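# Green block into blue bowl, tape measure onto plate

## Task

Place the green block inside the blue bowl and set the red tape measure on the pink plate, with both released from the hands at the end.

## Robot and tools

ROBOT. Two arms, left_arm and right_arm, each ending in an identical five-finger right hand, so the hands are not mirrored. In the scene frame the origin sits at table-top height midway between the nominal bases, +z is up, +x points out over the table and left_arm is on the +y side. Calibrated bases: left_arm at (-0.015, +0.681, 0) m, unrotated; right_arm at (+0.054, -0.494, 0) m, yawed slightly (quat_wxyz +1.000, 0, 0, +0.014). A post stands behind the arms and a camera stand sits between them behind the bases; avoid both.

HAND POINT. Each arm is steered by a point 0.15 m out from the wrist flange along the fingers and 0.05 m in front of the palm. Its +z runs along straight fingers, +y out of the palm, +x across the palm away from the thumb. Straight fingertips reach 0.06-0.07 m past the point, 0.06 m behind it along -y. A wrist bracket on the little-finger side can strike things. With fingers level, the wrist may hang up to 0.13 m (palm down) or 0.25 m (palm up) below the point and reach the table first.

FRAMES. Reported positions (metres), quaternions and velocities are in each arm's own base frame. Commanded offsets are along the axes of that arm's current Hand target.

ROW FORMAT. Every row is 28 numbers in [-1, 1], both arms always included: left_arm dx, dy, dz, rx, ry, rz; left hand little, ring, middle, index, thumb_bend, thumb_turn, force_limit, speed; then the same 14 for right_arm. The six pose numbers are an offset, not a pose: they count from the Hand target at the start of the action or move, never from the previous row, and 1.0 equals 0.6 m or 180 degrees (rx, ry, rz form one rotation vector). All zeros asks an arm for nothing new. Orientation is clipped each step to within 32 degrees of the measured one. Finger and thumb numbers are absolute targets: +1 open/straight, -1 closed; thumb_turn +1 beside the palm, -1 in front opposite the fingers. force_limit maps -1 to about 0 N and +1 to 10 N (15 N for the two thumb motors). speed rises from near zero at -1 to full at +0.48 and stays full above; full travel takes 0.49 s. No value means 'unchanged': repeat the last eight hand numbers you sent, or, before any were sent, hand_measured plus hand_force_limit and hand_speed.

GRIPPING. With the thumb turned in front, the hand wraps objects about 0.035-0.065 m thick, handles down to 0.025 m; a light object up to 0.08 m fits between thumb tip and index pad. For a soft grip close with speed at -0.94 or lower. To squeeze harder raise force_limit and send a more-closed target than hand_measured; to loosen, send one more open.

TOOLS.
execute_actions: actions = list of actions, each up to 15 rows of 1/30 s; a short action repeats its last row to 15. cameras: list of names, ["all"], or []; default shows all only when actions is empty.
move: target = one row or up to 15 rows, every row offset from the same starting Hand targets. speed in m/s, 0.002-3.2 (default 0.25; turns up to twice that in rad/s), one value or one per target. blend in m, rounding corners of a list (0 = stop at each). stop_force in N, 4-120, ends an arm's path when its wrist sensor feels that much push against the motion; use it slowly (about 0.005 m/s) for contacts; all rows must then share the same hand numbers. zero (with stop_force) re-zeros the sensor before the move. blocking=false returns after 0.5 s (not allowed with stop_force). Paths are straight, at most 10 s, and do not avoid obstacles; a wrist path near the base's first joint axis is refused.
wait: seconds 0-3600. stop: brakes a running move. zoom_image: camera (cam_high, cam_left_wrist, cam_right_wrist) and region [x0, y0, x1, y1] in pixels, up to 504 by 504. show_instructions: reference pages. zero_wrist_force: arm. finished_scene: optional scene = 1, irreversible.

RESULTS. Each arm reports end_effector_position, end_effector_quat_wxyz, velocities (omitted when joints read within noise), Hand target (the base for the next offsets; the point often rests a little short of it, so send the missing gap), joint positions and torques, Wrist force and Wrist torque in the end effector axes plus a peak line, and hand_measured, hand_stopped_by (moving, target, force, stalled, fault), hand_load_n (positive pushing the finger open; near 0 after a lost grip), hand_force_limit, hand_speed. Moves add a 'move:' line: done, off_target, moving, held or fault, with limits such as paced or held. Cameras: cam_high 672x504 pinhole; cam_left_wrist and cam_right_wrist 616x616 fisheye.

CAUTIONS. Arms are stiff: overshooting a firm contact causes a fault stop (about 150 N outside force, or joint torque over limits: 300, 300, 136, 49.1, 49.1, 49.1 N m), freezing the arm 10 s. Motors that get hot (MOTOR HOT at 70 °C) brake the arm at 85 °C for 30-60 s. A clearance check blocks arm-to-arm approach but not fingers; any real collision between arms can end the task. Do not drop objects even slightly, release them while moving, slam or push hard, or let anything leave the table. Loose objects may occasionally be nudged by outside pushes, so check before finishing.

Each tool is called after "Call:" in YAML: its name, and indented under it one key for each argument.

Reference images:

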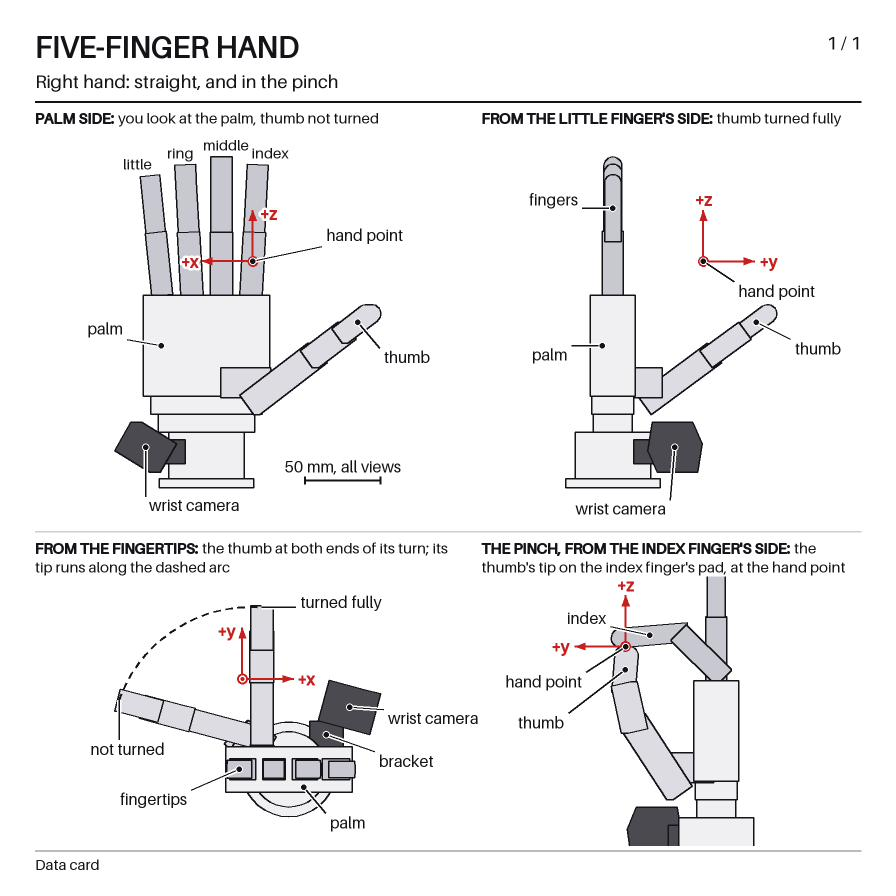

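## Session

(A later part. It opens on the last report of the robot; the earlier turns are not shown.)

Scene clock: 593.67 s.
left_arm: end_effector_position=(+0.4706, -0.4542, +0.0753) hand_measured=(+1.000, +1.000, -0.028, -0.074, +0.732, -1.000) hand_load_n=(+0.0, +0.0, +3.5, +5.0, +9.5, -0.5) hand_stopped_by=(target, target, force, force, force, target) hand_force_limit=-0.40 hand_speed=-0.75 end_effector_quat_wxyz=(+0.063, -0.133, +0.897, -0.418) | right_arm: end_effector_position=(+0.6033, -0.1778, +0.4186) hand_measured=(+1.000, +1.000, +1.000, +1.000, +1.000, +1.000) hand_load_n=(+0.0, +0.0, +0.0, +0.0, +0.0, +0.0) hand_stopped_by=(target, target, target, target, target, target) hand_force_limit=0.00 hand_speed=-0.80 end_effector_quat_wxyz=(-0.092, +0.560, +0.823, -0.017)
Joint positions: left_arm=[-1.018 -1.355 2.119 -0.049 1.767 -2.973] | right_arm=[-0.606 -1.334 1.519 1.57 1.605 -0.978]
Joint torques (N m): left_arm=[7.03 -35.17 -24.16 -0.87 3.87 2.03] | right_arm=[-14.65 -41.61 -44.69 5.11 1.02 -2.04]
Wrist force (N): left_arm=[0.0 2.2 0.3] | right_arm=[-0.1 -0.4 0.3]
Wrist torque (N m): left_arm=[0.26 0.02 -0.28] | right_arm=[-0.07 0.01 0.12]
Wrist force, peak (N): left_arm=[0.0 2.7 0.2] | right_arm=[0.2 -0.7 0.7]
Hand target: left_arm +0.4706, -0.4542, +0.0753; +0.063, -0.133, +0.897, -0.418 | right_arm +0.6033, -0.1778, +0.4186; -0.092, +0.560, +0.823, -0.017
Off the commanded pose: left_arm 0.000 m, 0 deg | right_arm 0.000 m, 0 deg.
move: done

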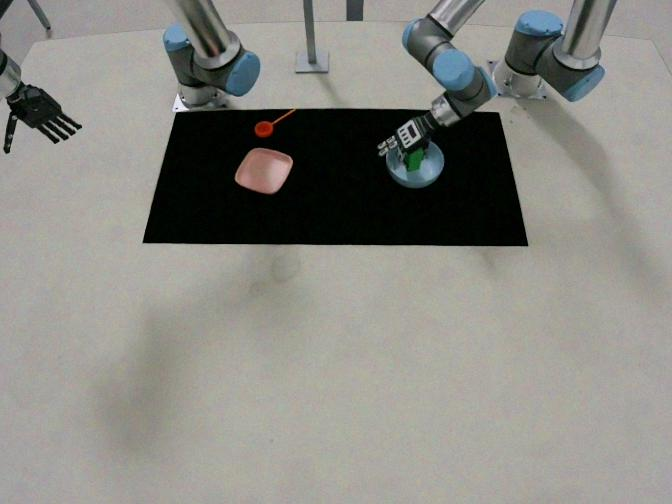

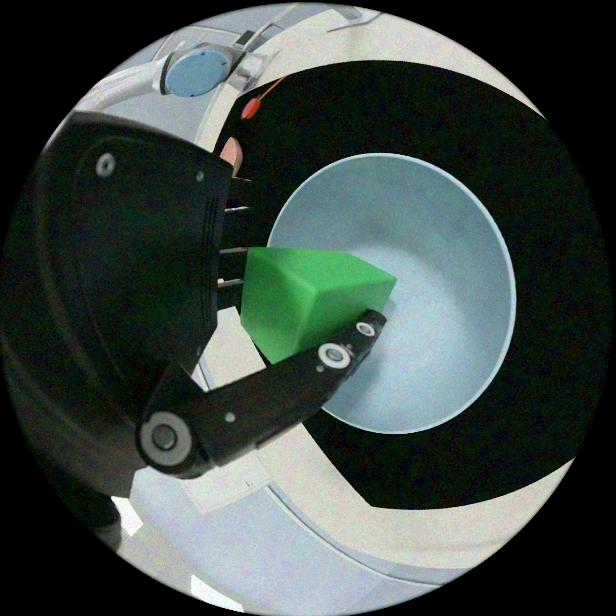

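Call:
move:
  target: [0,0.0383,0.0321,0,0,0,1,1,-0.4,-0.4,-0.3,-1,-0.4,-0.75,0,0,0,0,0,0,1,1,1,1,1,1,0,-0.8]
  speed: 0.012
  stop_force: 4
  cameras: ["cam_high","cam_left_wrist"]

Call:
zoom_image:
  camera: "cam_high"
  region: [360, 80, 480, 240]

Call:
zoom_image:
  camera: "cam_left_wrist"
  region: [150, 130, 450, 430]

Scene clock: 616.17 s.
left_arm: end_effector_position=(+0.4706, -0.4542, +0.0503) hand_measured=(+1.000, +1.000, -0.028, -0.074, +0.732, -1.000) hand_load_n=(+0.0, +0.0, +3.5, +5.0, +9.5, +0.0) hand_stopped_by=(target, target, force, force, force, target) hand_force_limit=-0.40 hand_speed=-0.75 end_effector_quat_wxyz=(+0.063, -0.133, +0.897, -0.418) | right_arm: end_effector_position=(+0.6033, -0.1778, +0.4186) hand_measured=(+1.000, +1.000, +1.000, +1.000, +1.000, +1.000) hand_load_n=(+0.0, +0.0, +0.0, +0.0, +0.0, +0.0) hand_stopped_by=(target, target, target, target, target, target) hand_force_limit=0.00 hand_speed=-0.80 end_effector_quat_wxyz=(-0.092, +0.560, +0.823, -0.017)
Joint positions: left_arm=[-1.018 -1.321 2.135 -0.099 1.767 -2.973] | right_arm=[-0.606 -1.334 1.519 1.57 1.605 -0.978]
Joint torques (N m): left_arm=[5.72 -57.38 -40.35 2.88 3.07 1.33] | right_arm=[-12.62 -40.51 -44.84 4.87 0.94 -2.03]
Wrist force (N): left_arm=[-0.4 1.8 0.1] | right_arm=[0.0 -0.2 0.4]
Wrist torque (N m): left_arm=[0.23 0.07 -0.31] | right_arm=[-0.06 -0.02 0.15]
Wrist force, peak (N): left_arm=[-1.4 -5.3 -2.7] | right_arm=[0.0 -0.9 0.3]
Hand target: left_arm +0.4706, -0.4542, +0.0503; +0.063, -0.133, +0.897, -0.418 (not the last commanded pose) | right_arm +0.6033, -0.1778, +0.4186; -0.092, +0.560, +0.823, -0.017
Off the commanded pose: left_arm 0.005 m, 0 deg | right_arm 0.000 m, 0 deg.
move: contact (left_arm)

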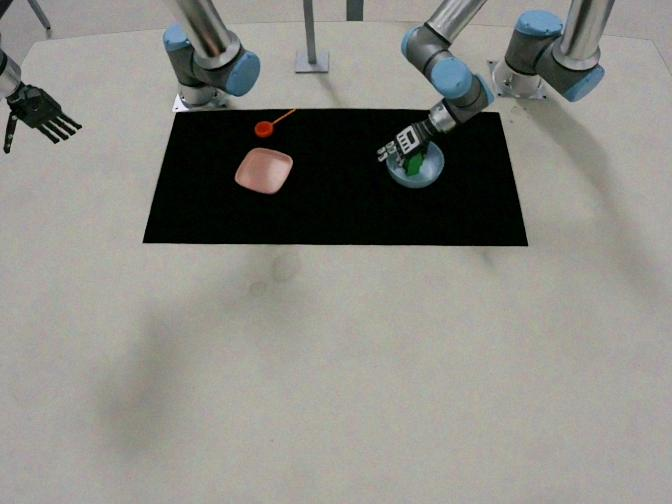

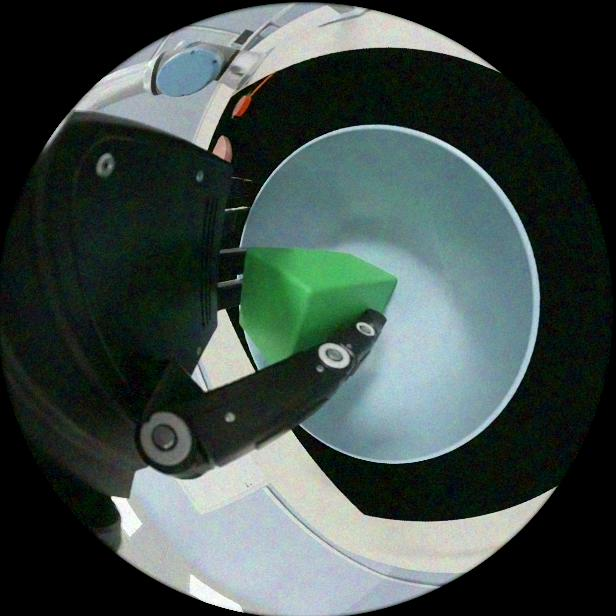

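Scaled by 3.150 from the camera's image (finer frame: 960x720).

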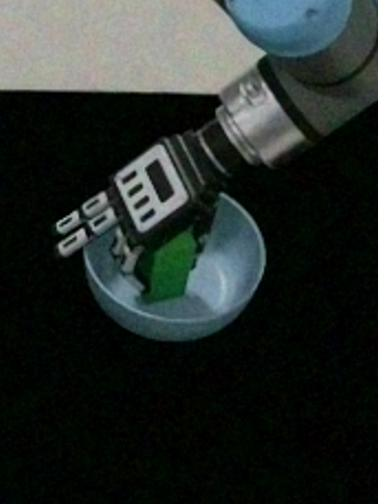

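Scaled by 1.680 from the camera's image (finer frame: 880x880).

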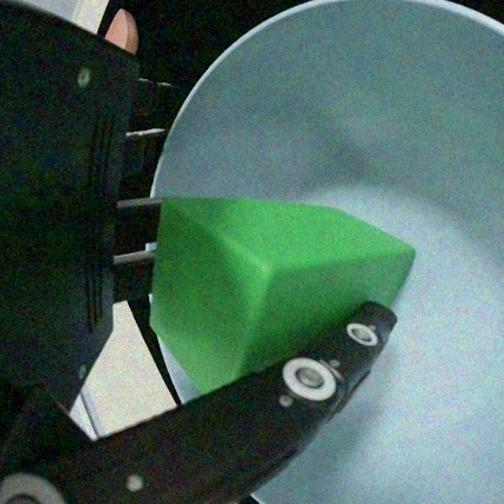

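Call:
move:
  target: [0,0,0,0,0,0,1,1,0.2,0.2,1,-1,-0.4,-0.7,0,0,0,0,0,0,1,1,1,1,1,1,0,-0.8]
  cameras: ["cam_high","cam_left_wrist"]

Call:
zoom_image:
  camera: "cam_high"
  region: [360, 80, 480, 240]

Call:
zoom_image:
  camera: "cam_left_wrist"
  region: [150, 130, 450, 430]

Scene clock: 632.57 s.
left_arm: end_effector_position=(+0.4706, -0.4542, +0.0503) hand_measured=(+1.000, +1.000, +0.200, +0.200, +1.000, -1.000) hand_load_n=(+0.0, +0.0, +0.0, +0.5, +0.0, +0.0) hand_stopped_by=(target, target, target, target, target, target) hand_force_limit=-0.40 hand_speed=-0.70 end_effector_quat_wxyz=(+0.063, -0.133, +0.897, -0.418) | right_arm: end_effector_position=(+0.6033, -0.1778, +0.4186) hand_measured=(+1.000, +1.000, +1.000, +1.000, +1.000, +1.000) hand_load_n=(+0.0, +0.0, +0.0, +0.0, +0.0, +0.0) hand_stopped_by=(target, target, target, target, target, target) hand_force_limit=0.00 hand_speed=-0.80 end_effector_quat_wxyz=(-0.092, +0.560, +0.823, -0.017)
Joint positions: left_arm=[-1.018 -1.321 2.135 -0.099 1.767 -2.973] | right_arm=[-0.606 -1.334 1.519 1.57 1.605 -0.978]
Joint torques (N m): left_arm=[0.42 -53.79 -37.39 1.97 1.52 -0.31] | right_arm=[-14.16 -40.84 -44.5 5.08 0.85 -1.86]
Wrist force (N): left_arm=[-0.3 0.9 -0.6] | right_arm=[0.2 0.0 0.1]
Wrist torque (N m): left_arm=[0.20 0.08 -0.33] | right_arm=[0.00 -0.03 0.16]
Wrist force, peak (N): left_arm=[0.0 2.4 0.1] | right_arm=[0.1 -0.9 -0.1]
Hand target: left_arm +0.4706, -0.4542, +0.0503; +0.063, -0.133, +0.897, -0.418 | right_arm +0.6033, -0.1778, +0.4186; -0.092, +0.560, +0.823, -0.017
Off the commanded pose: left_arm 0.000 m, 0 deg | right_arm 0.000 m, 0 deg.
move: done

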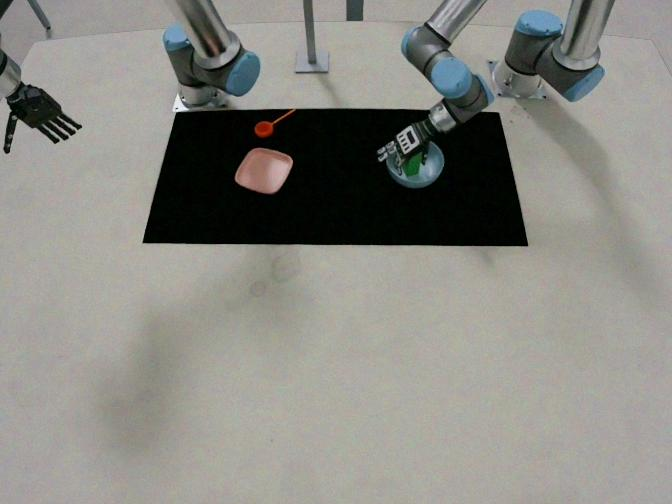

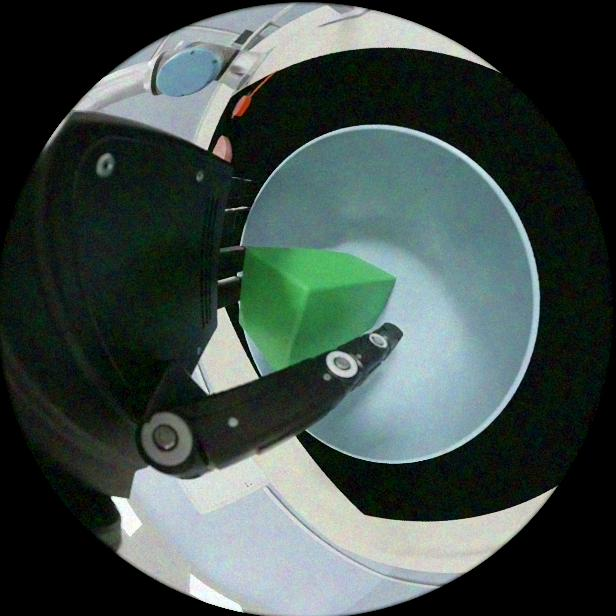

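Scaled by 3.150 from the camera's image (finer frame: 960x720).

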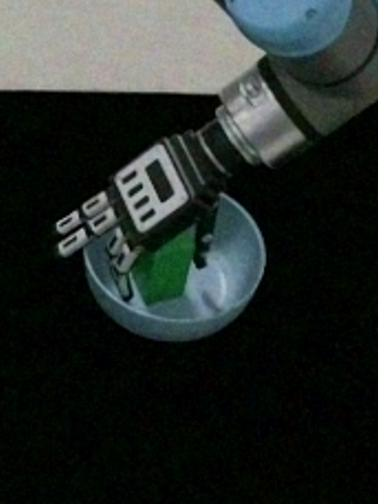

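Scaled by 1.680 from the camera's image (finer frame: 880x880).

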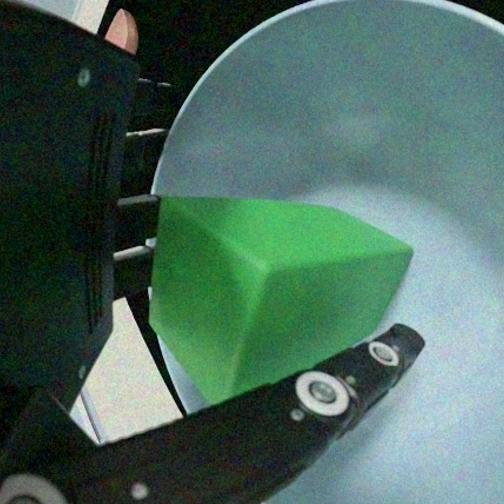

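Call:
move:
  target: [0,-0.2298,-0.1929,0,0,0,1,1,0.2,0.2,1,-1,-0.4,-0.7,-0.3055,-0.9245,0.0818,-0.0428,0.0424,0.3181,1,1,1,1,1,1,0,-0.8]
  speed: 0.25
  cameras: ["cam_high","cam_left_wrist"]

Call:
zoom_image:
  camera: "cam_high"
  region: [360, 80, 480, 240]

Scene clock: 672.60 s.
left_arm: end_effector_position=(+0.4705, -0.4543, +0.2303) hand_measured=(+1.000, +1.000, +0.200, +0.200, +1.000, -1.000) hand_load_n=(+0.0, +0.0, +0.0, +0.0, +0.0, +0.0) hand_stopped_by=(target, target, target, target, target, target) hand_force_limit=-0.40 hand_speed=-0.70 end_effector_quat_wxyz=(+0.063, -0.133, +0.897, -0.418) | right_arm: end_effector_position=(+0.1501, -0.5494, +0.4184) hand_measured=(+1.000, +1.000, +1.000, +1.000, +1.000, +1.000) hand_load_n=(+0.0, +0.0, +0.0, +0.0, +0.0, +0.0) hand_stopped_by=(target, target, target, target, target, target) hand_force_limit=0.00 hand_speed=-0.80 end_effector_quat_wxyz=(-0.089, +0.890, +0.446, +0.030)
Joint positions: left_arm=[-1.018 -1.519 1.979 0.255 1.766 -2.973] | right_arm=[-1.659 -1.433 1.638 1.548 1.612 -1.013]
Joint torques (N m): left_arm=[-9.68 -49.18 -48.64 3.27 -2.75 -1.97] | right_arm=[-18.64 -35.2 -46.19 5.92 -2.46 3.14]
Wrist force (N): left_arm=[-0.7 0.8 -0.9] | right_arm=[0.4 -0.7 -0.3]
Wrist torque (N m): left_arm=[0.26 0.17 -0.36] | right_arm=[-0.04 -0.08 -0.08]
Wrist force, peak (N): left_arm=[-0.4 1.4 -1.0] | right_arm=[-1.0 -1.1 -0.1]
Hand target: left_arm +0.4705, -0.4543, +0.2303; +0.063, -0.133, +0.897, -0.418 | right_arm +0.1500, -0.5496, +0.4184; -0.089, +0.890, +0.446, +0.030
Off the commanded pose: left_arm 0.000 m, 0 deg | right_arm 0.000 m, 0 deg.
move: done

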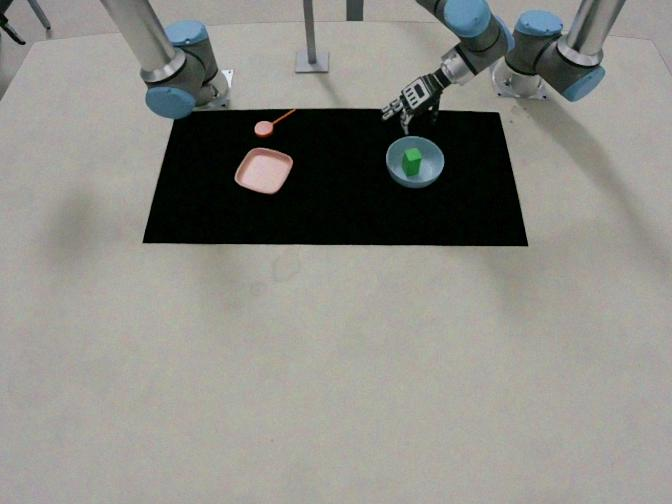

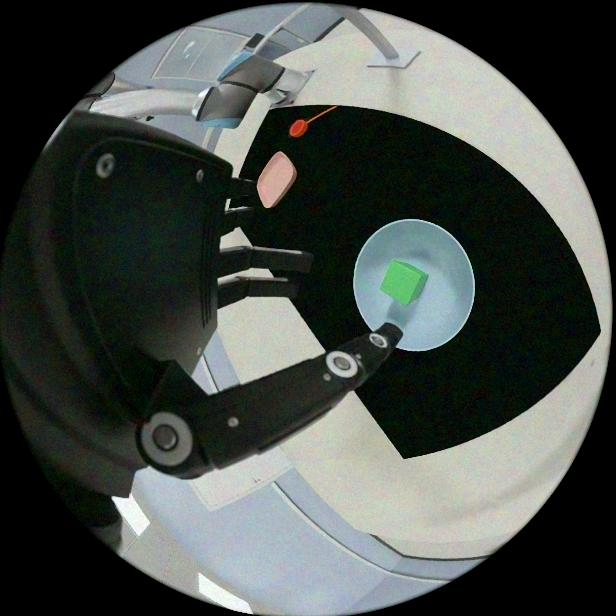

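Scaled by 3.150 from the camera's image (finer frame: 960x720).

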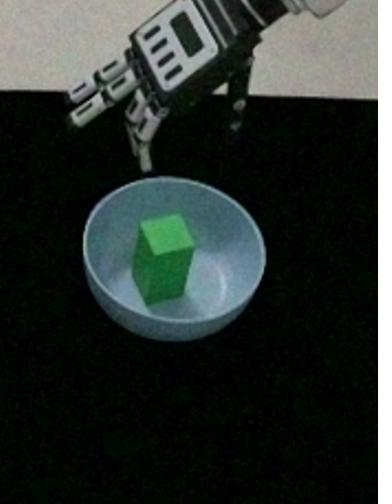

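Call:
move:
  target: [0.4928,-0.3497,0.624,0,0.1362,0.1143,1,1,0.5,0.5,1,-1,-0.4,0,-0.3633,-0.4566,0.0118,-0.0256,0.0254,0.1907,1,1,1,1,1,1,0,-0.8]
  speed: 0.3
  cameras: ["cam_high","cam_left_wrist"]

Call:
zoom_image:
  camera: "cam_high"
  region: [210, 60, 330, 220]

Call:
zoom_image:
  camera: "cam_left_wrist"
  region: [200, 130, 500, 430]

Scene clock: 707.23 s.
left_arm: end_effector_position=(+0.3106, -0.9437, +0.1500) hand_measured=(+1.000, +1.000, +0.500, +0.500, +1.000, -1.000) hand_load_n=(+0.0, +0.0, +0.0, +0.0, +0.0, +0.0) hand_stopped_by=(target, target, target, target, target, target) hand_force_limit=-0.40 hand_speed=0.00 end_effector_quat_wxyz=(-0.055, +0.119, +0.899, -0.419) | right_arm: end_effector_position=(-0.2000, -0.5594, +0.4184) hand_measured=(+1.000, +1.000, +1.000, +1.000, +1.000, +1.000) hand_load_n=(+0.0, +0.0, +0.0, +0.0, +0.0, +0.0) hand_stopped_by=(target, target, target, target, target, target) hand_force_limit=0.00 hand_speed=-0.80 end_effector_quat_wxyz=(-0.076, +0.983, +0.158, +0.055)
Joint positions: left_arm=[-1.384 -0.917 1.295 0.372 1.91 -2.84] | right_arm=[-2.253 -1.392 1.59 1.556 1.61 -0.998]
Joint torques (N m): left_arm=[-9.57 -73.19 -49.24 3.49 4.1 2.22] | right_arm=[-16.61 -37.33 -44.3 5.72 -2.38 3.06]
Wrist force (N): left_arm=[-0.3 0.1 -0.8] | right_arm=[0.1 -0.4 0.3]
Wrist torque (N m): left_arm=[0.14 0.05 -0.27] | right_arm=[-0.05 -0.04 -0.08]
Wrist force, peak (N): left_arm=[-1.3 1.5 -2.0] | right_arm=[0.8 -1.0 0.3]
Hand target: left_arm +0.3106, -0.9438, +0.1500; -0.055, +0.119, +0.899, -0.419 | right_arm -0.2000, -0.5594, +0.4184; -0.076, +0.983, +0.158, +0.055
Off the commanded pose: left_arm 0.000 m, 0 deg | right_arm 0.000 m, 0 deg.
move: done

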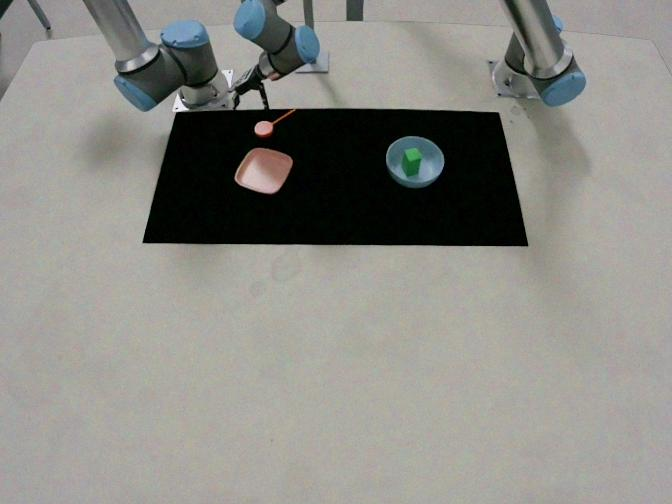

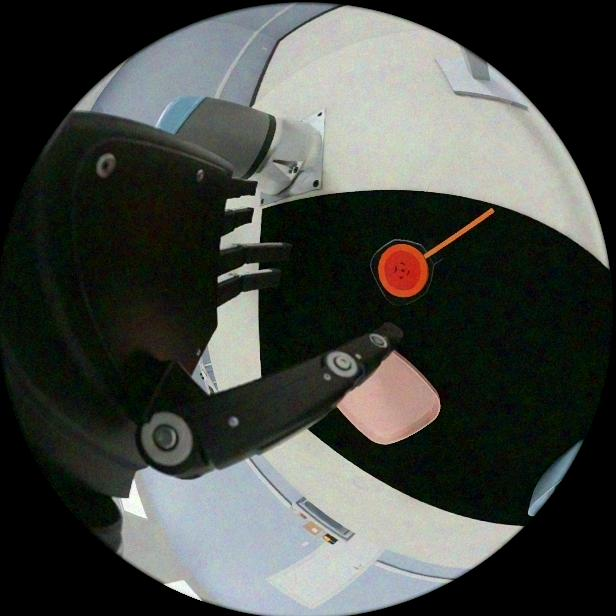

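Scaled by 3.150 from the camera's image (finer frame: 960x720).

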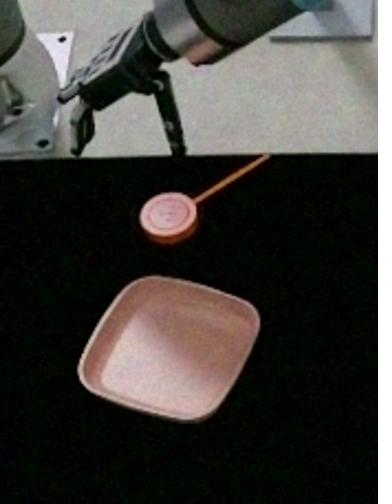

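Scaled by 1.680 from the camera's image (finer frame: 880x880).

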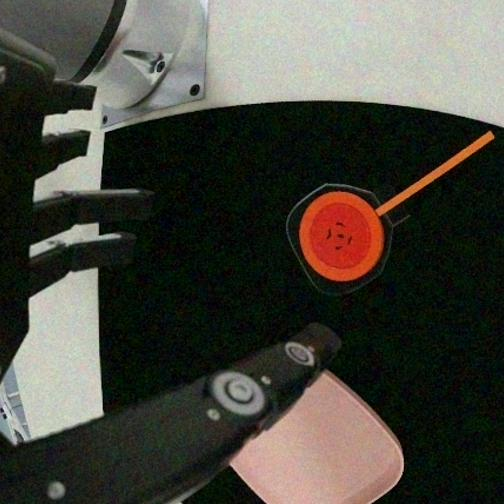

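Call:
zoom_image:
  camera: "cam_left_wrist"
  region: [350, 210, 510, 330]

Call:
zoom_image:
  camera: "cam_high"
  region: [240, 100, 310, 150]

Scaled by 3.150 from the camera's image (finer frame: 880x880).

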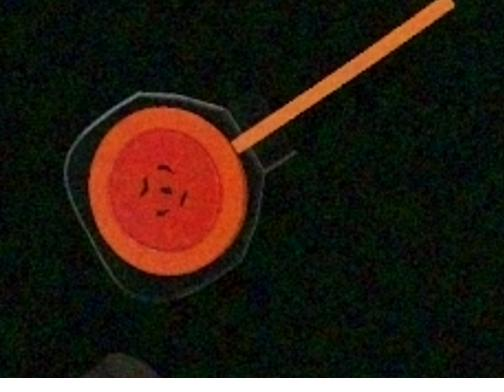

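Scaled by 7.200 from the camera's image (finer frame: 960x720).

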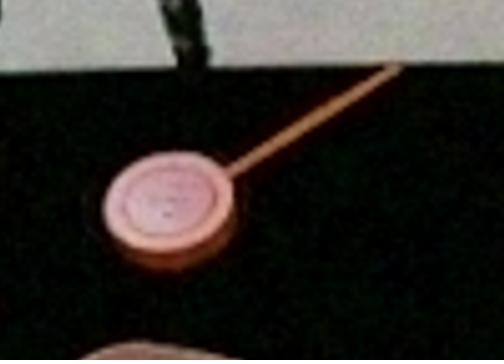

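Call:
move:
  target: [0.017,0.0882,0.0507,0,0,0,1,1,0.65,0.65,1,-1,-0.4,0,0,0,0,0,0,0,1,1,1,1,1,1,0,-0.8]
  speed: 0.15
  cameras: ["cam_high","cam_left_wrist"]

Call:
zoom_image:
  camera: "cam_high"
  region: [220, 70, 310, 160]

Call:
zoom_image:
  camera: "cam_left_wrist"
  region: [280, 190, 480, 370]

Scene clock: 750.23 s.
left_arm: end_effector_position=(+0.3035, -0.9308, +0.0900) hand_measured=(+1.000, +1.000, +0.650, +0.650, +1.000, -1.000) hand_load_n=(+0.0, +0.0, -0.5, +0.0, +0.0, +0.0) hand_stopped_by=(target, target, target, target, target, target) hand_force_limit=-0.40 hand_speed=0.00 end_effector_quat_wxyz=(-0.055, +0.119, +0.899, -0.419) | right_arm: end_effector_position=(-0.2000, -0.5594, +0.4184) hand_measured=(+1.000, +1.000, +1.000, +1.000, +1.000, +1.000) hand_load_n=(+0.0, +0.0, +0.0, +0.0, +0.0, +0.0) hand_stopped_by=(target, target, target, target, target, target) hand_force_limit=0.00 hand_speed=-0.80 end_effector_quat_wxyz=(-0.076, +0.983, +0.158, +0.055)
Joint positions: left_arm=[-1.39 -0.898 1.378 0.269 1.906 -2.844] | right_arm=[-2.253 -1.392 1.59 1.556 1.61 -0.998]
Joint torques (N m): left_arm=[-8.53 -77.68 -30.18 -1.28 -2.42 -2.23] | right_arm=[-16.2 -36.17 -45.09 5.47 -2.46 2.92]
Wrist force (N): left_arm=[-0.5 -0.1 -0.4] | right_arm=[0.5 -0.2 -0.3]
Wrist torque (N m): left_arm=[0.08 0.09 0.02] | right_arm=[0.02 -0.08 -0.06]
Wrist force, peak (N): left_arm=[-0.6 -0.6 -1.7] | right_arm=[0.8 -0.7 -0.4]
Hand target: left_arm +0.3035, -0.9307, +0.0899; -0.055, +0.119, +0.899, -0.419 | right_arm -0.2000, -0.5594, +0.4184; -0.076, +0.983, +0.158, +0.055
Off the commanded pose: left_arm 0.000 m, 0 deg | right_arm 0.000 m, 0 deg.
move: done

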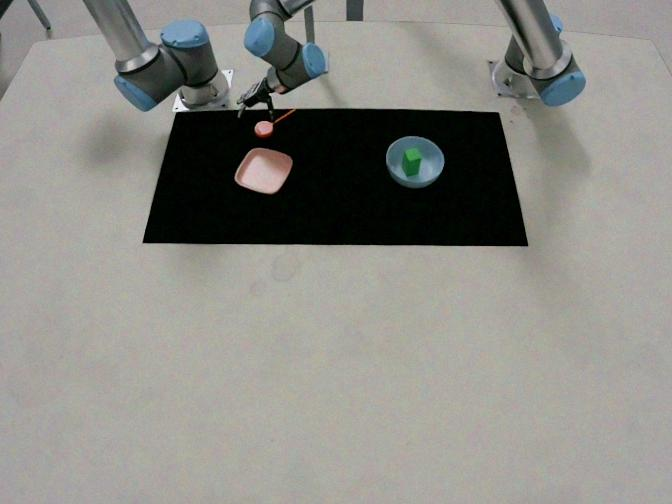

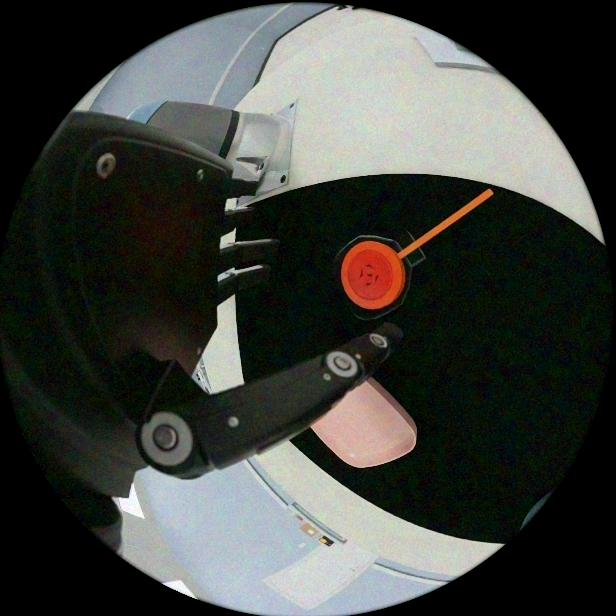

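Scaled by 5.600 from the camera's image (finer frame: 960x720).

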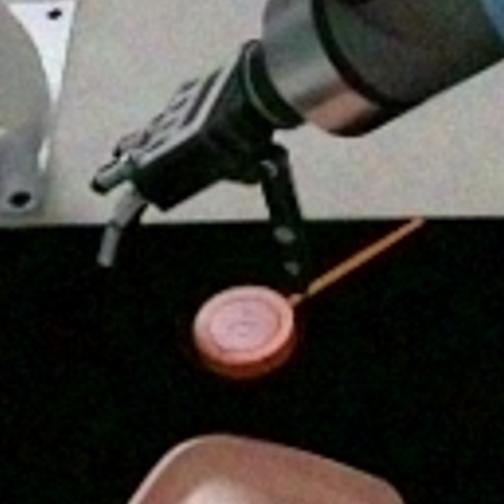

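Scaled by 2.520 from the camera's image (finer frame: 880x880).

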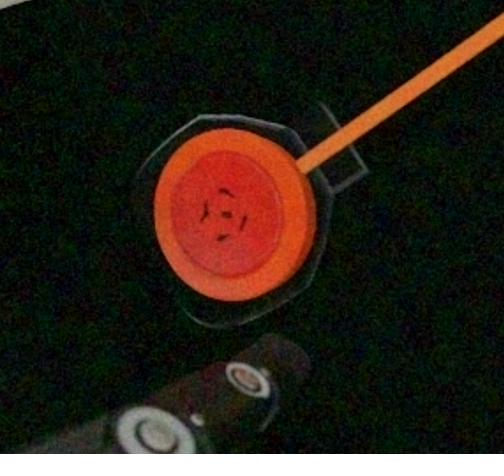

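Call:
move:
  target: [0.0028,0.0048,-0.0057,0,0.1192,0.1,1,1,0.65,0.65,1,-1,-0.4,0,0,0,0,0,0,0,1,1,1,1,1,1,0,-0.8]
  speed: 0.25
  cameras: ["cam_high","cam_left_wrist"]

Call:
zoom_image:
  camera: "cam_high"
  region: [220, 70, 310, 160]

Call:
zoom_image:
  camera: "cam_left_wrist"
  region: [280, 190, 480, 370]

Scene clock: 815.50 s.
left_arm: end_effector_position=(+0.3031, -0.9260, +0.0899) hand_measured=(+1.000, +1.000, +0.650, +0.650, +1.000, -1.000) hand_load_n=(+0.0, +0.0, +0.0, +0.0, +0.0, +0.0) hand_stopped_by=(target, target, target, target, target, target) hand_force_limit=-0.40 hand_speed=0.00 end_effector_quat_wxyz=(-0.155, +0.333, +0.843, -0.393) | right_arm: end_effector_position=(-0.2000, -0.5594, +0.4184) hand_measured=(+1.000, +1.000, +1.000, +1.000, +1.000, +1.000) hand_load_n=(+0.0, +0.0, +0.0, +0.0, +0.0, +0.0) hand_stopped_by=(target, target, target, target, target, target) hand_force_limit=0.00 hand_speed=-0.80 end_effector_quat_wxyz=(-0.076, +0.983, +0.158, +0.055)
Joint positions: left_arm=[-1.305 -0.769 1.193 0.588 2.28 -2.336] | right_arm=[-2.253 -1.392 1.59 1.556 1.61 -0.998]
Joint torques (N m): left_arm=[6.73 -87.7 -48.25 3.72 5.22 2.06] | right_arm=[-15.86 -36.99 -45.19 5.76 -2.56 2.69]
Wrist force (N): left_arm=[-0.6 0.4 -0.8] | right_arm=[0.4 -0.2 0.0]
Wrist torque (N m): left_arm=[0.19 0.10 -0.32] | right_arm=[0.00 -0.08 -0.05]
Wrist force, peak (N): left_arm=[-1.1 0.6 -1.4] | right_arm=[0.5 -1.0 -0.1]
Hand target: left_arm +0.3031, -0.9260, +0.0899; -0.155, +0.333, +0.843, -0.393 | right_arm -0.2000, -0.5594, +0.4184; -0.076, +0.983, +0.158, +0.055
Off the commanded pose: left_arm 0.000 m, 0 deg | right_arm 0.000 m, 0 deg.
move: done

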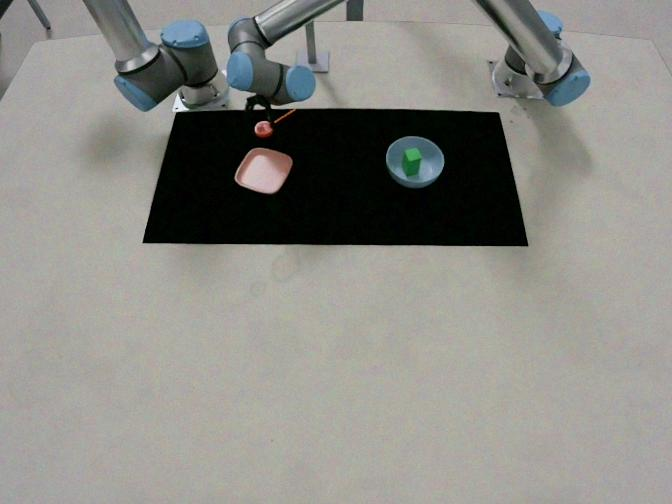

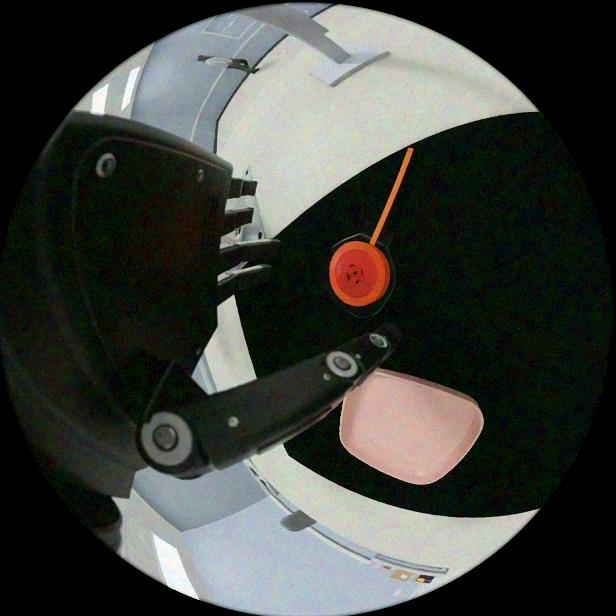

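Scaled by 5.600 from the camera's image (finer frame: 960x720).

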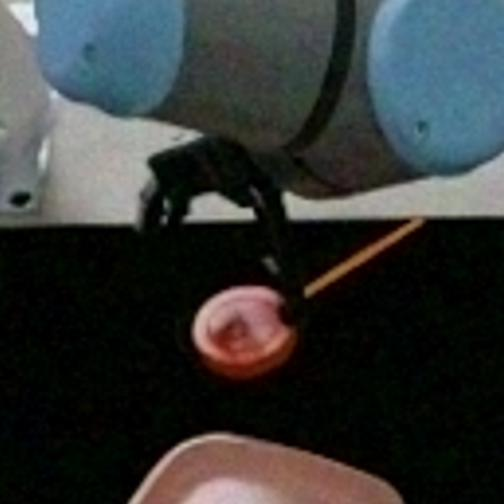

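Scaled by 2.520 from the camera's image (finer frame: 880x880).

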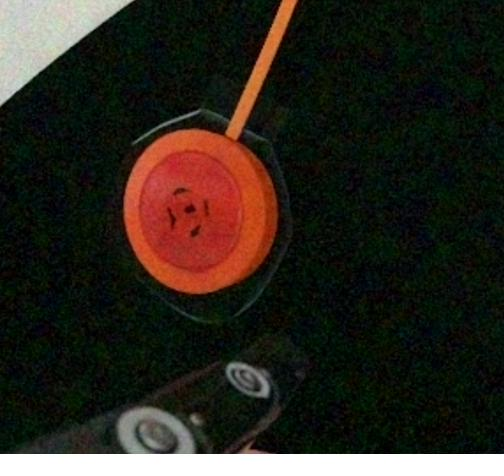

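Call:
move:
  target: [0,0.0511,0.0429,0,0,0,1,1,0.65,0.65,1,-1,-0.4,0,0,0,0,0,0,0,1,1,1,1,1,1,0,-0.8]
  speed: 0.1
  stop_force: 8
  cameras: ["cam_high","cam_left_wrist"]

Call:
zoom_image:
  camera: "cam_high"
  region: [220, 70, 310, 160]

Call:
zoom_image:
  camera: "cam_left_wrist"
  region: [230, 170, 450, 370]

Scene clock: 831.20 s.
left_arm: end_effector_position=(+0.3031, -0.9259, +0.0498) hand_measured=(+1.000, +1.000, +0.650, +0.650, +1.000, -1.000) hand_load_n=(+0.0, +0.0, +0.0, +0.0, +0.0, +0.0) hand_stopped_by=(target, target, target, target, target, target) hand_force_limit=-0.40 hand_speed=0.00 end_effector_quat_wxyz=(-0.155, +0.333, +0.843, -0.393) | right_arm: end_effector_position=(-0.2000, -0.5594, +0.4184) hand_measured=(+1.000, +1.000, +1.000, +1.000, +1.000, +1.000) hand_load_n=(+0.0, +0.0, +0.0, +0.0, +0.0, +0.0) hand_stopped_by=(target, target, target, target, target, target) hand_force_limit=0.00 hand_speed=-0.80 end_effector_quat_wxyz=(-0.076, +0.983, +0.158, +0.055)
Joint positions: left_arm=[-1.305 -0.738 1.214 0.537 2.28 -2.336] | right_arm=[-2.253 -1.392 1.59 1.556 1.61 -0.998]
Joint torques (N m): left_arm=[7.8 -86.98 -29.93 0.83 3.09 -1.15] | right_arm=[-17.09 -37.5 -44.28 5.85 -2.43 2.77]
Wrist force (N): left_arm=[-0.5 0.2 -1.1] | right_arm=[0.0 -0.1 -0.3]
Wrist torque (N m): left_arm=[0.19 0.09 -0.30] | right_arm=[0.04 -0.02 -0.08]
Wrist force, peak (N): left_arm=[-0.5 -0.5 -1.9] | right_arm=[0.7 -0.9 0.1]
Hand target: left_arm +0.3031, -0.9259, +0.0498; -0.155, +0.333, +0.843, -0.393 | right_arm -0.2000, -0.5594, +0.4184; -0.076, +0.983, +0.158, +0.055
Off the commanded pose: left_arm 0.000 m, 0 deg | right_arm 0.000 m, 0 deg.
move: done

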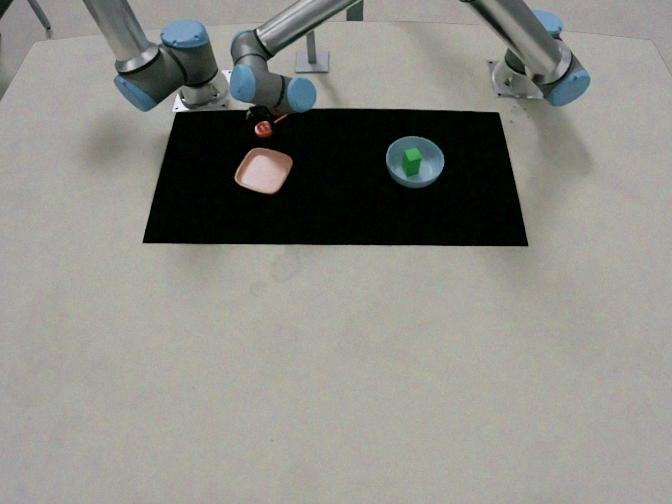

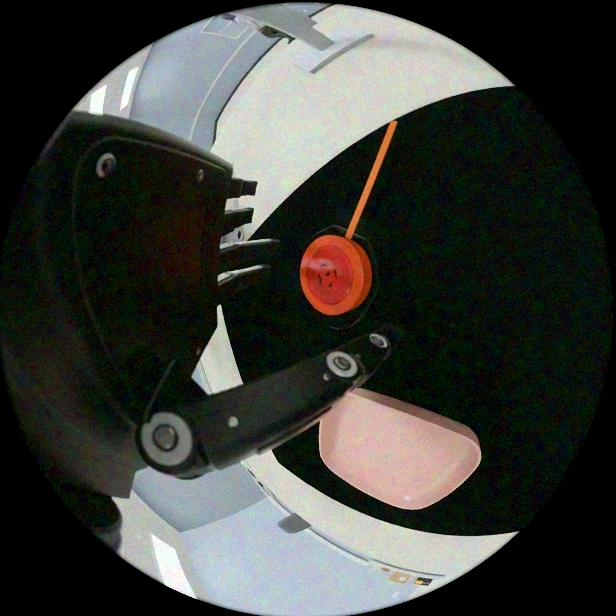

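Scaled by 5.600 from the camera's image (finer frame: 960x720).

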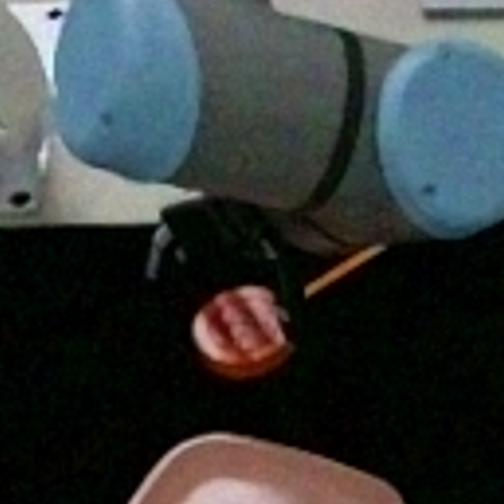

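Scaled by 2.291 from the camera's image (finer frame: 880x880).

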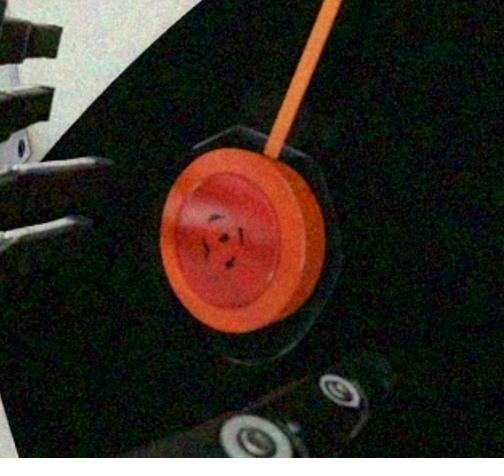

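Call:
move:
  target: [0,0.0375,0.0228,0,0,0,1,1,0.65,0.65,1,-1,-0.4,0,0,0,0,0,0,0,1,1,1,1,1,1,0,-0.8]
  speed: 0.03
  stop_force: 4
  cameras: ["cam_high","cam_left_wrist"]

Call:
zoom_image:
  camera: "cam_high"
  region: [220, 70, 310, 160]

Call:
zoom_image:
  camera: "cam_left_wrist"
  region: [230, 170, 450, 370]

Scene clock: 860.73 s.
left_arm: end_effector_position=(+0.3058, -0.9230, +0.0238) hand_measured=(+1.000, +1.000, +0.650, +0.650, +1.000, -1.000) hand_load_n=(-0.5, +0.0, +0.0, +0.0, +0.0, +0.0) hand_stopped_by=(target, target, target, target, target, target) hand_force_limit=-0.40 hand_speed=0.00 end_effector_quat_wxyz=(-0.155, +0.333, +0.843, -0.393) | right_arm: end_effector_position=(-0.2000, -0.5594, +0.4184) hand_measured=(+1.000, +1.000, +1.000, +1.000, +1.000, +1.000) hand_load_n=(+0.0, +0.0, +0.0, +0.0, +0.0, +0.0) hand_stopped_by=(target, target, target, target, target, target) hand_force_limit=0.00 hand_speed=-0.80 end_effector_quat_wxyz=(-0.076, +0.983, +0.158, +0.055)
Joint positions: left_arm=[-1.301 -0.718 1.228 0.505 2.282 -2.331] | right_arm=[-2.253 -1.392 1.59 1.556 1.61 -0.998]
Joint torques (N m): left_arm=[8.58 -86.29 -28.13 0.59 4.75 2.29] | right_arm=[-17.53 -36.53 -44.69 5.74 -2.45 3.05]
Wrist force (N): left_arm=[-0.9 0.5 -1.1] | right_arm=[0.3 -0.9 0.0]
Wrist torque (N m): left_arm=[0.23 0.15 -0.31] | right_arm=[-0.10 -0.07 -0.08]
Wrist force, peak (N): left_arm=[-0.9 0.7 -1.1] | right_arm=[0.3 -1.1 -0.3]
Hand target: left_arm +0.3058, -0.9230, +0.0238; -0.155, +0.333, +0.843, -0.393 | right_arm -0.2000, -0.5594, +0.4184; -0.076, +0.983, +0.158, +0.055
Off the commanded pose: left_arm 0.000 m, 0 deg | right_arm 0.000 m, 0 deg.
move: done

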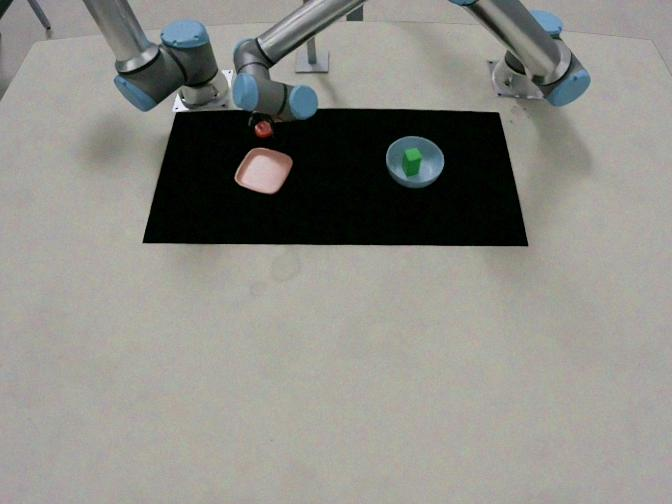

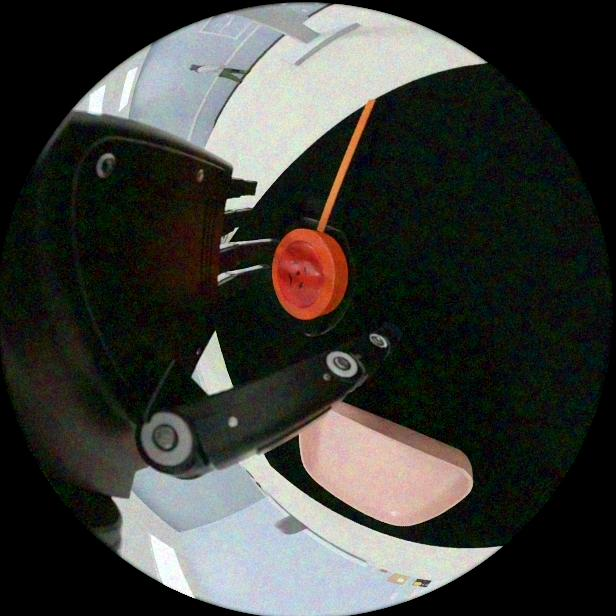

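Scaled by 5.600 from the camera's image (finer frame: 960x720).

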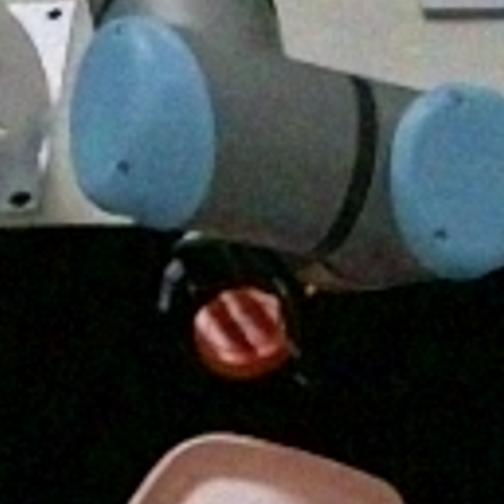

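Scaled by 2.291 from the camera's image (finer frame: 880x880).

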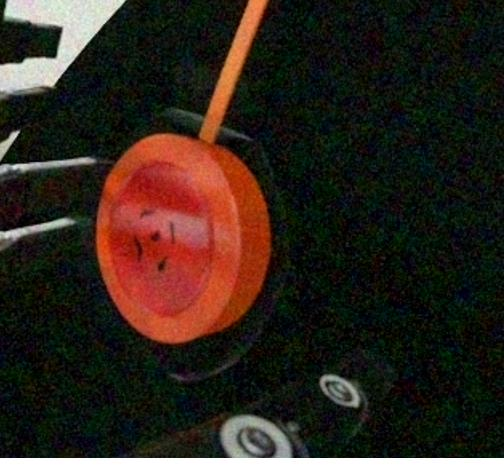

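Call:
move:
  target: [0,0,0,0,0,0,1,1,-0.3,-0.3,0.93,-1,-0.4,-0.8,0,0,0,0,0,0,1,1,1,1,1,1,0,-0.8]
  cameras: ["cam_high","cam_left_wrist"]

Call:
zoom_image:
  camera: "cam_high"
  region: [220, 70, 310, 160]

Call:
zoom_image:
  camera: "cam_left_wrist"
  region: [230, 170, 450, 370]

Scene clock: 878.43 s.
left_arm: end_effector_position=(+0.3058, -0.9230, +0.0238) hand_measured=(+1.000, +1.000, +0.578, +0.300, +0.930, -1.000) hand_load_n=(+0.0, +0.0, +3.0, +2.5, +0.0, +0.0) hand_stopped_by=(target, target, force, force, target, target) hand_force_limit=-0.40 hand_speed=-0.80 end_effector_quat_wxyz=(-0.155, +0.333, +0.843, -0.393) | right_arm: end_effector_position=(-0.2000, -0.5594, +0.4184) hand_measured=(+1.000, +1.000, +1.000, +1.000, +1.000, +1.000) hand_load_n=(+0.0, +0.0, +0.0, +0.0, +0.0, +0.0) hand_stopped_by=(target, target, target, target, target, target) hand_force_limit=0.00 hand_speed=-0.80 end_effector_quat_wxyz=(-0.076, +0.983, +0.158, +0.055)
Joint positions: left_arm=[-1.301 -0.718 1.228 0.505 2.282 -2.331] | right_arm=[-2.253 -1.392 1.59 1.556 1.61 -0.998]
Joint torques (N m): left_arm=[8.34 -87.56 -28.74 2.4 1.1 1.8] | right_arm=[-16.05 -38.06 -44.4 5.51 -2.45 2.89]
Wrist force (N): left_arm=[-0.8 -5.7 -2.3] | right_arm=[0.3 -0.6 0.1]
Wrist torque (N m): left_arm=[0.53 0.13 -0.36] | right_arm=[-0.05 -0.06 -0.07]
Wrist force, peak (N): left_arm=[-0.8 -5.9 -2.3] | right_arm=[0.3 -1.0 -0.3]
Hand target: left_arm +0.3058, -0.9230, +0.0238; -0.155, +0.333, +0.843, -0.393 | right_arm -0.2000, -0.5594, +0.4184; -0.076, +0.983, +0.158, +0.055
Off the commanded pose: left_arm 0.000 m, 0 deg | right_arm 0.000 m, 0 deg.
move: done

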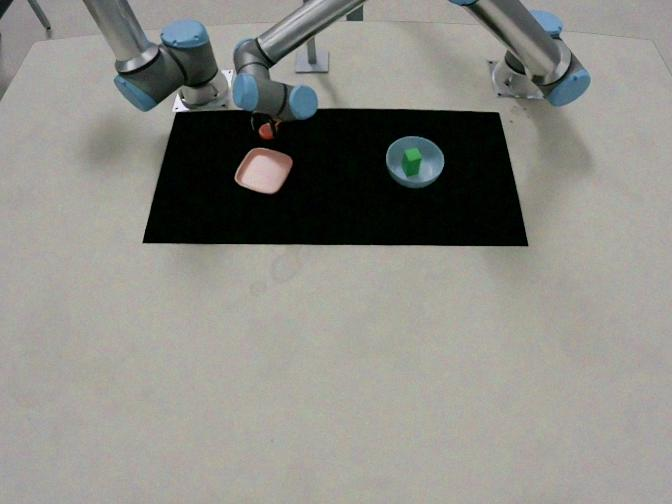

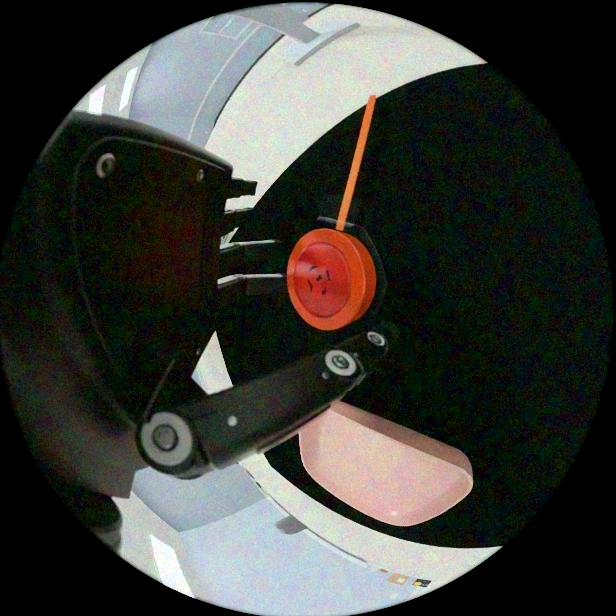

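Scaled by 5.600 from the camera's image (finer frame: 960x720).

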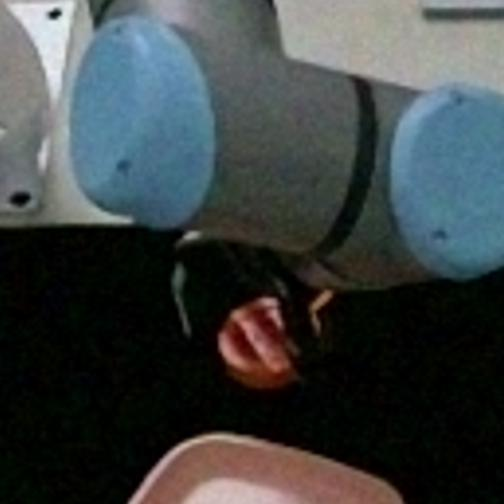

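Scaled by 2.291 from the camera's image (finer frame: 880x880).

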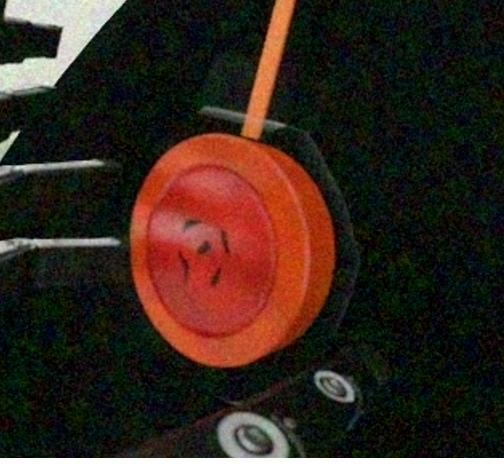

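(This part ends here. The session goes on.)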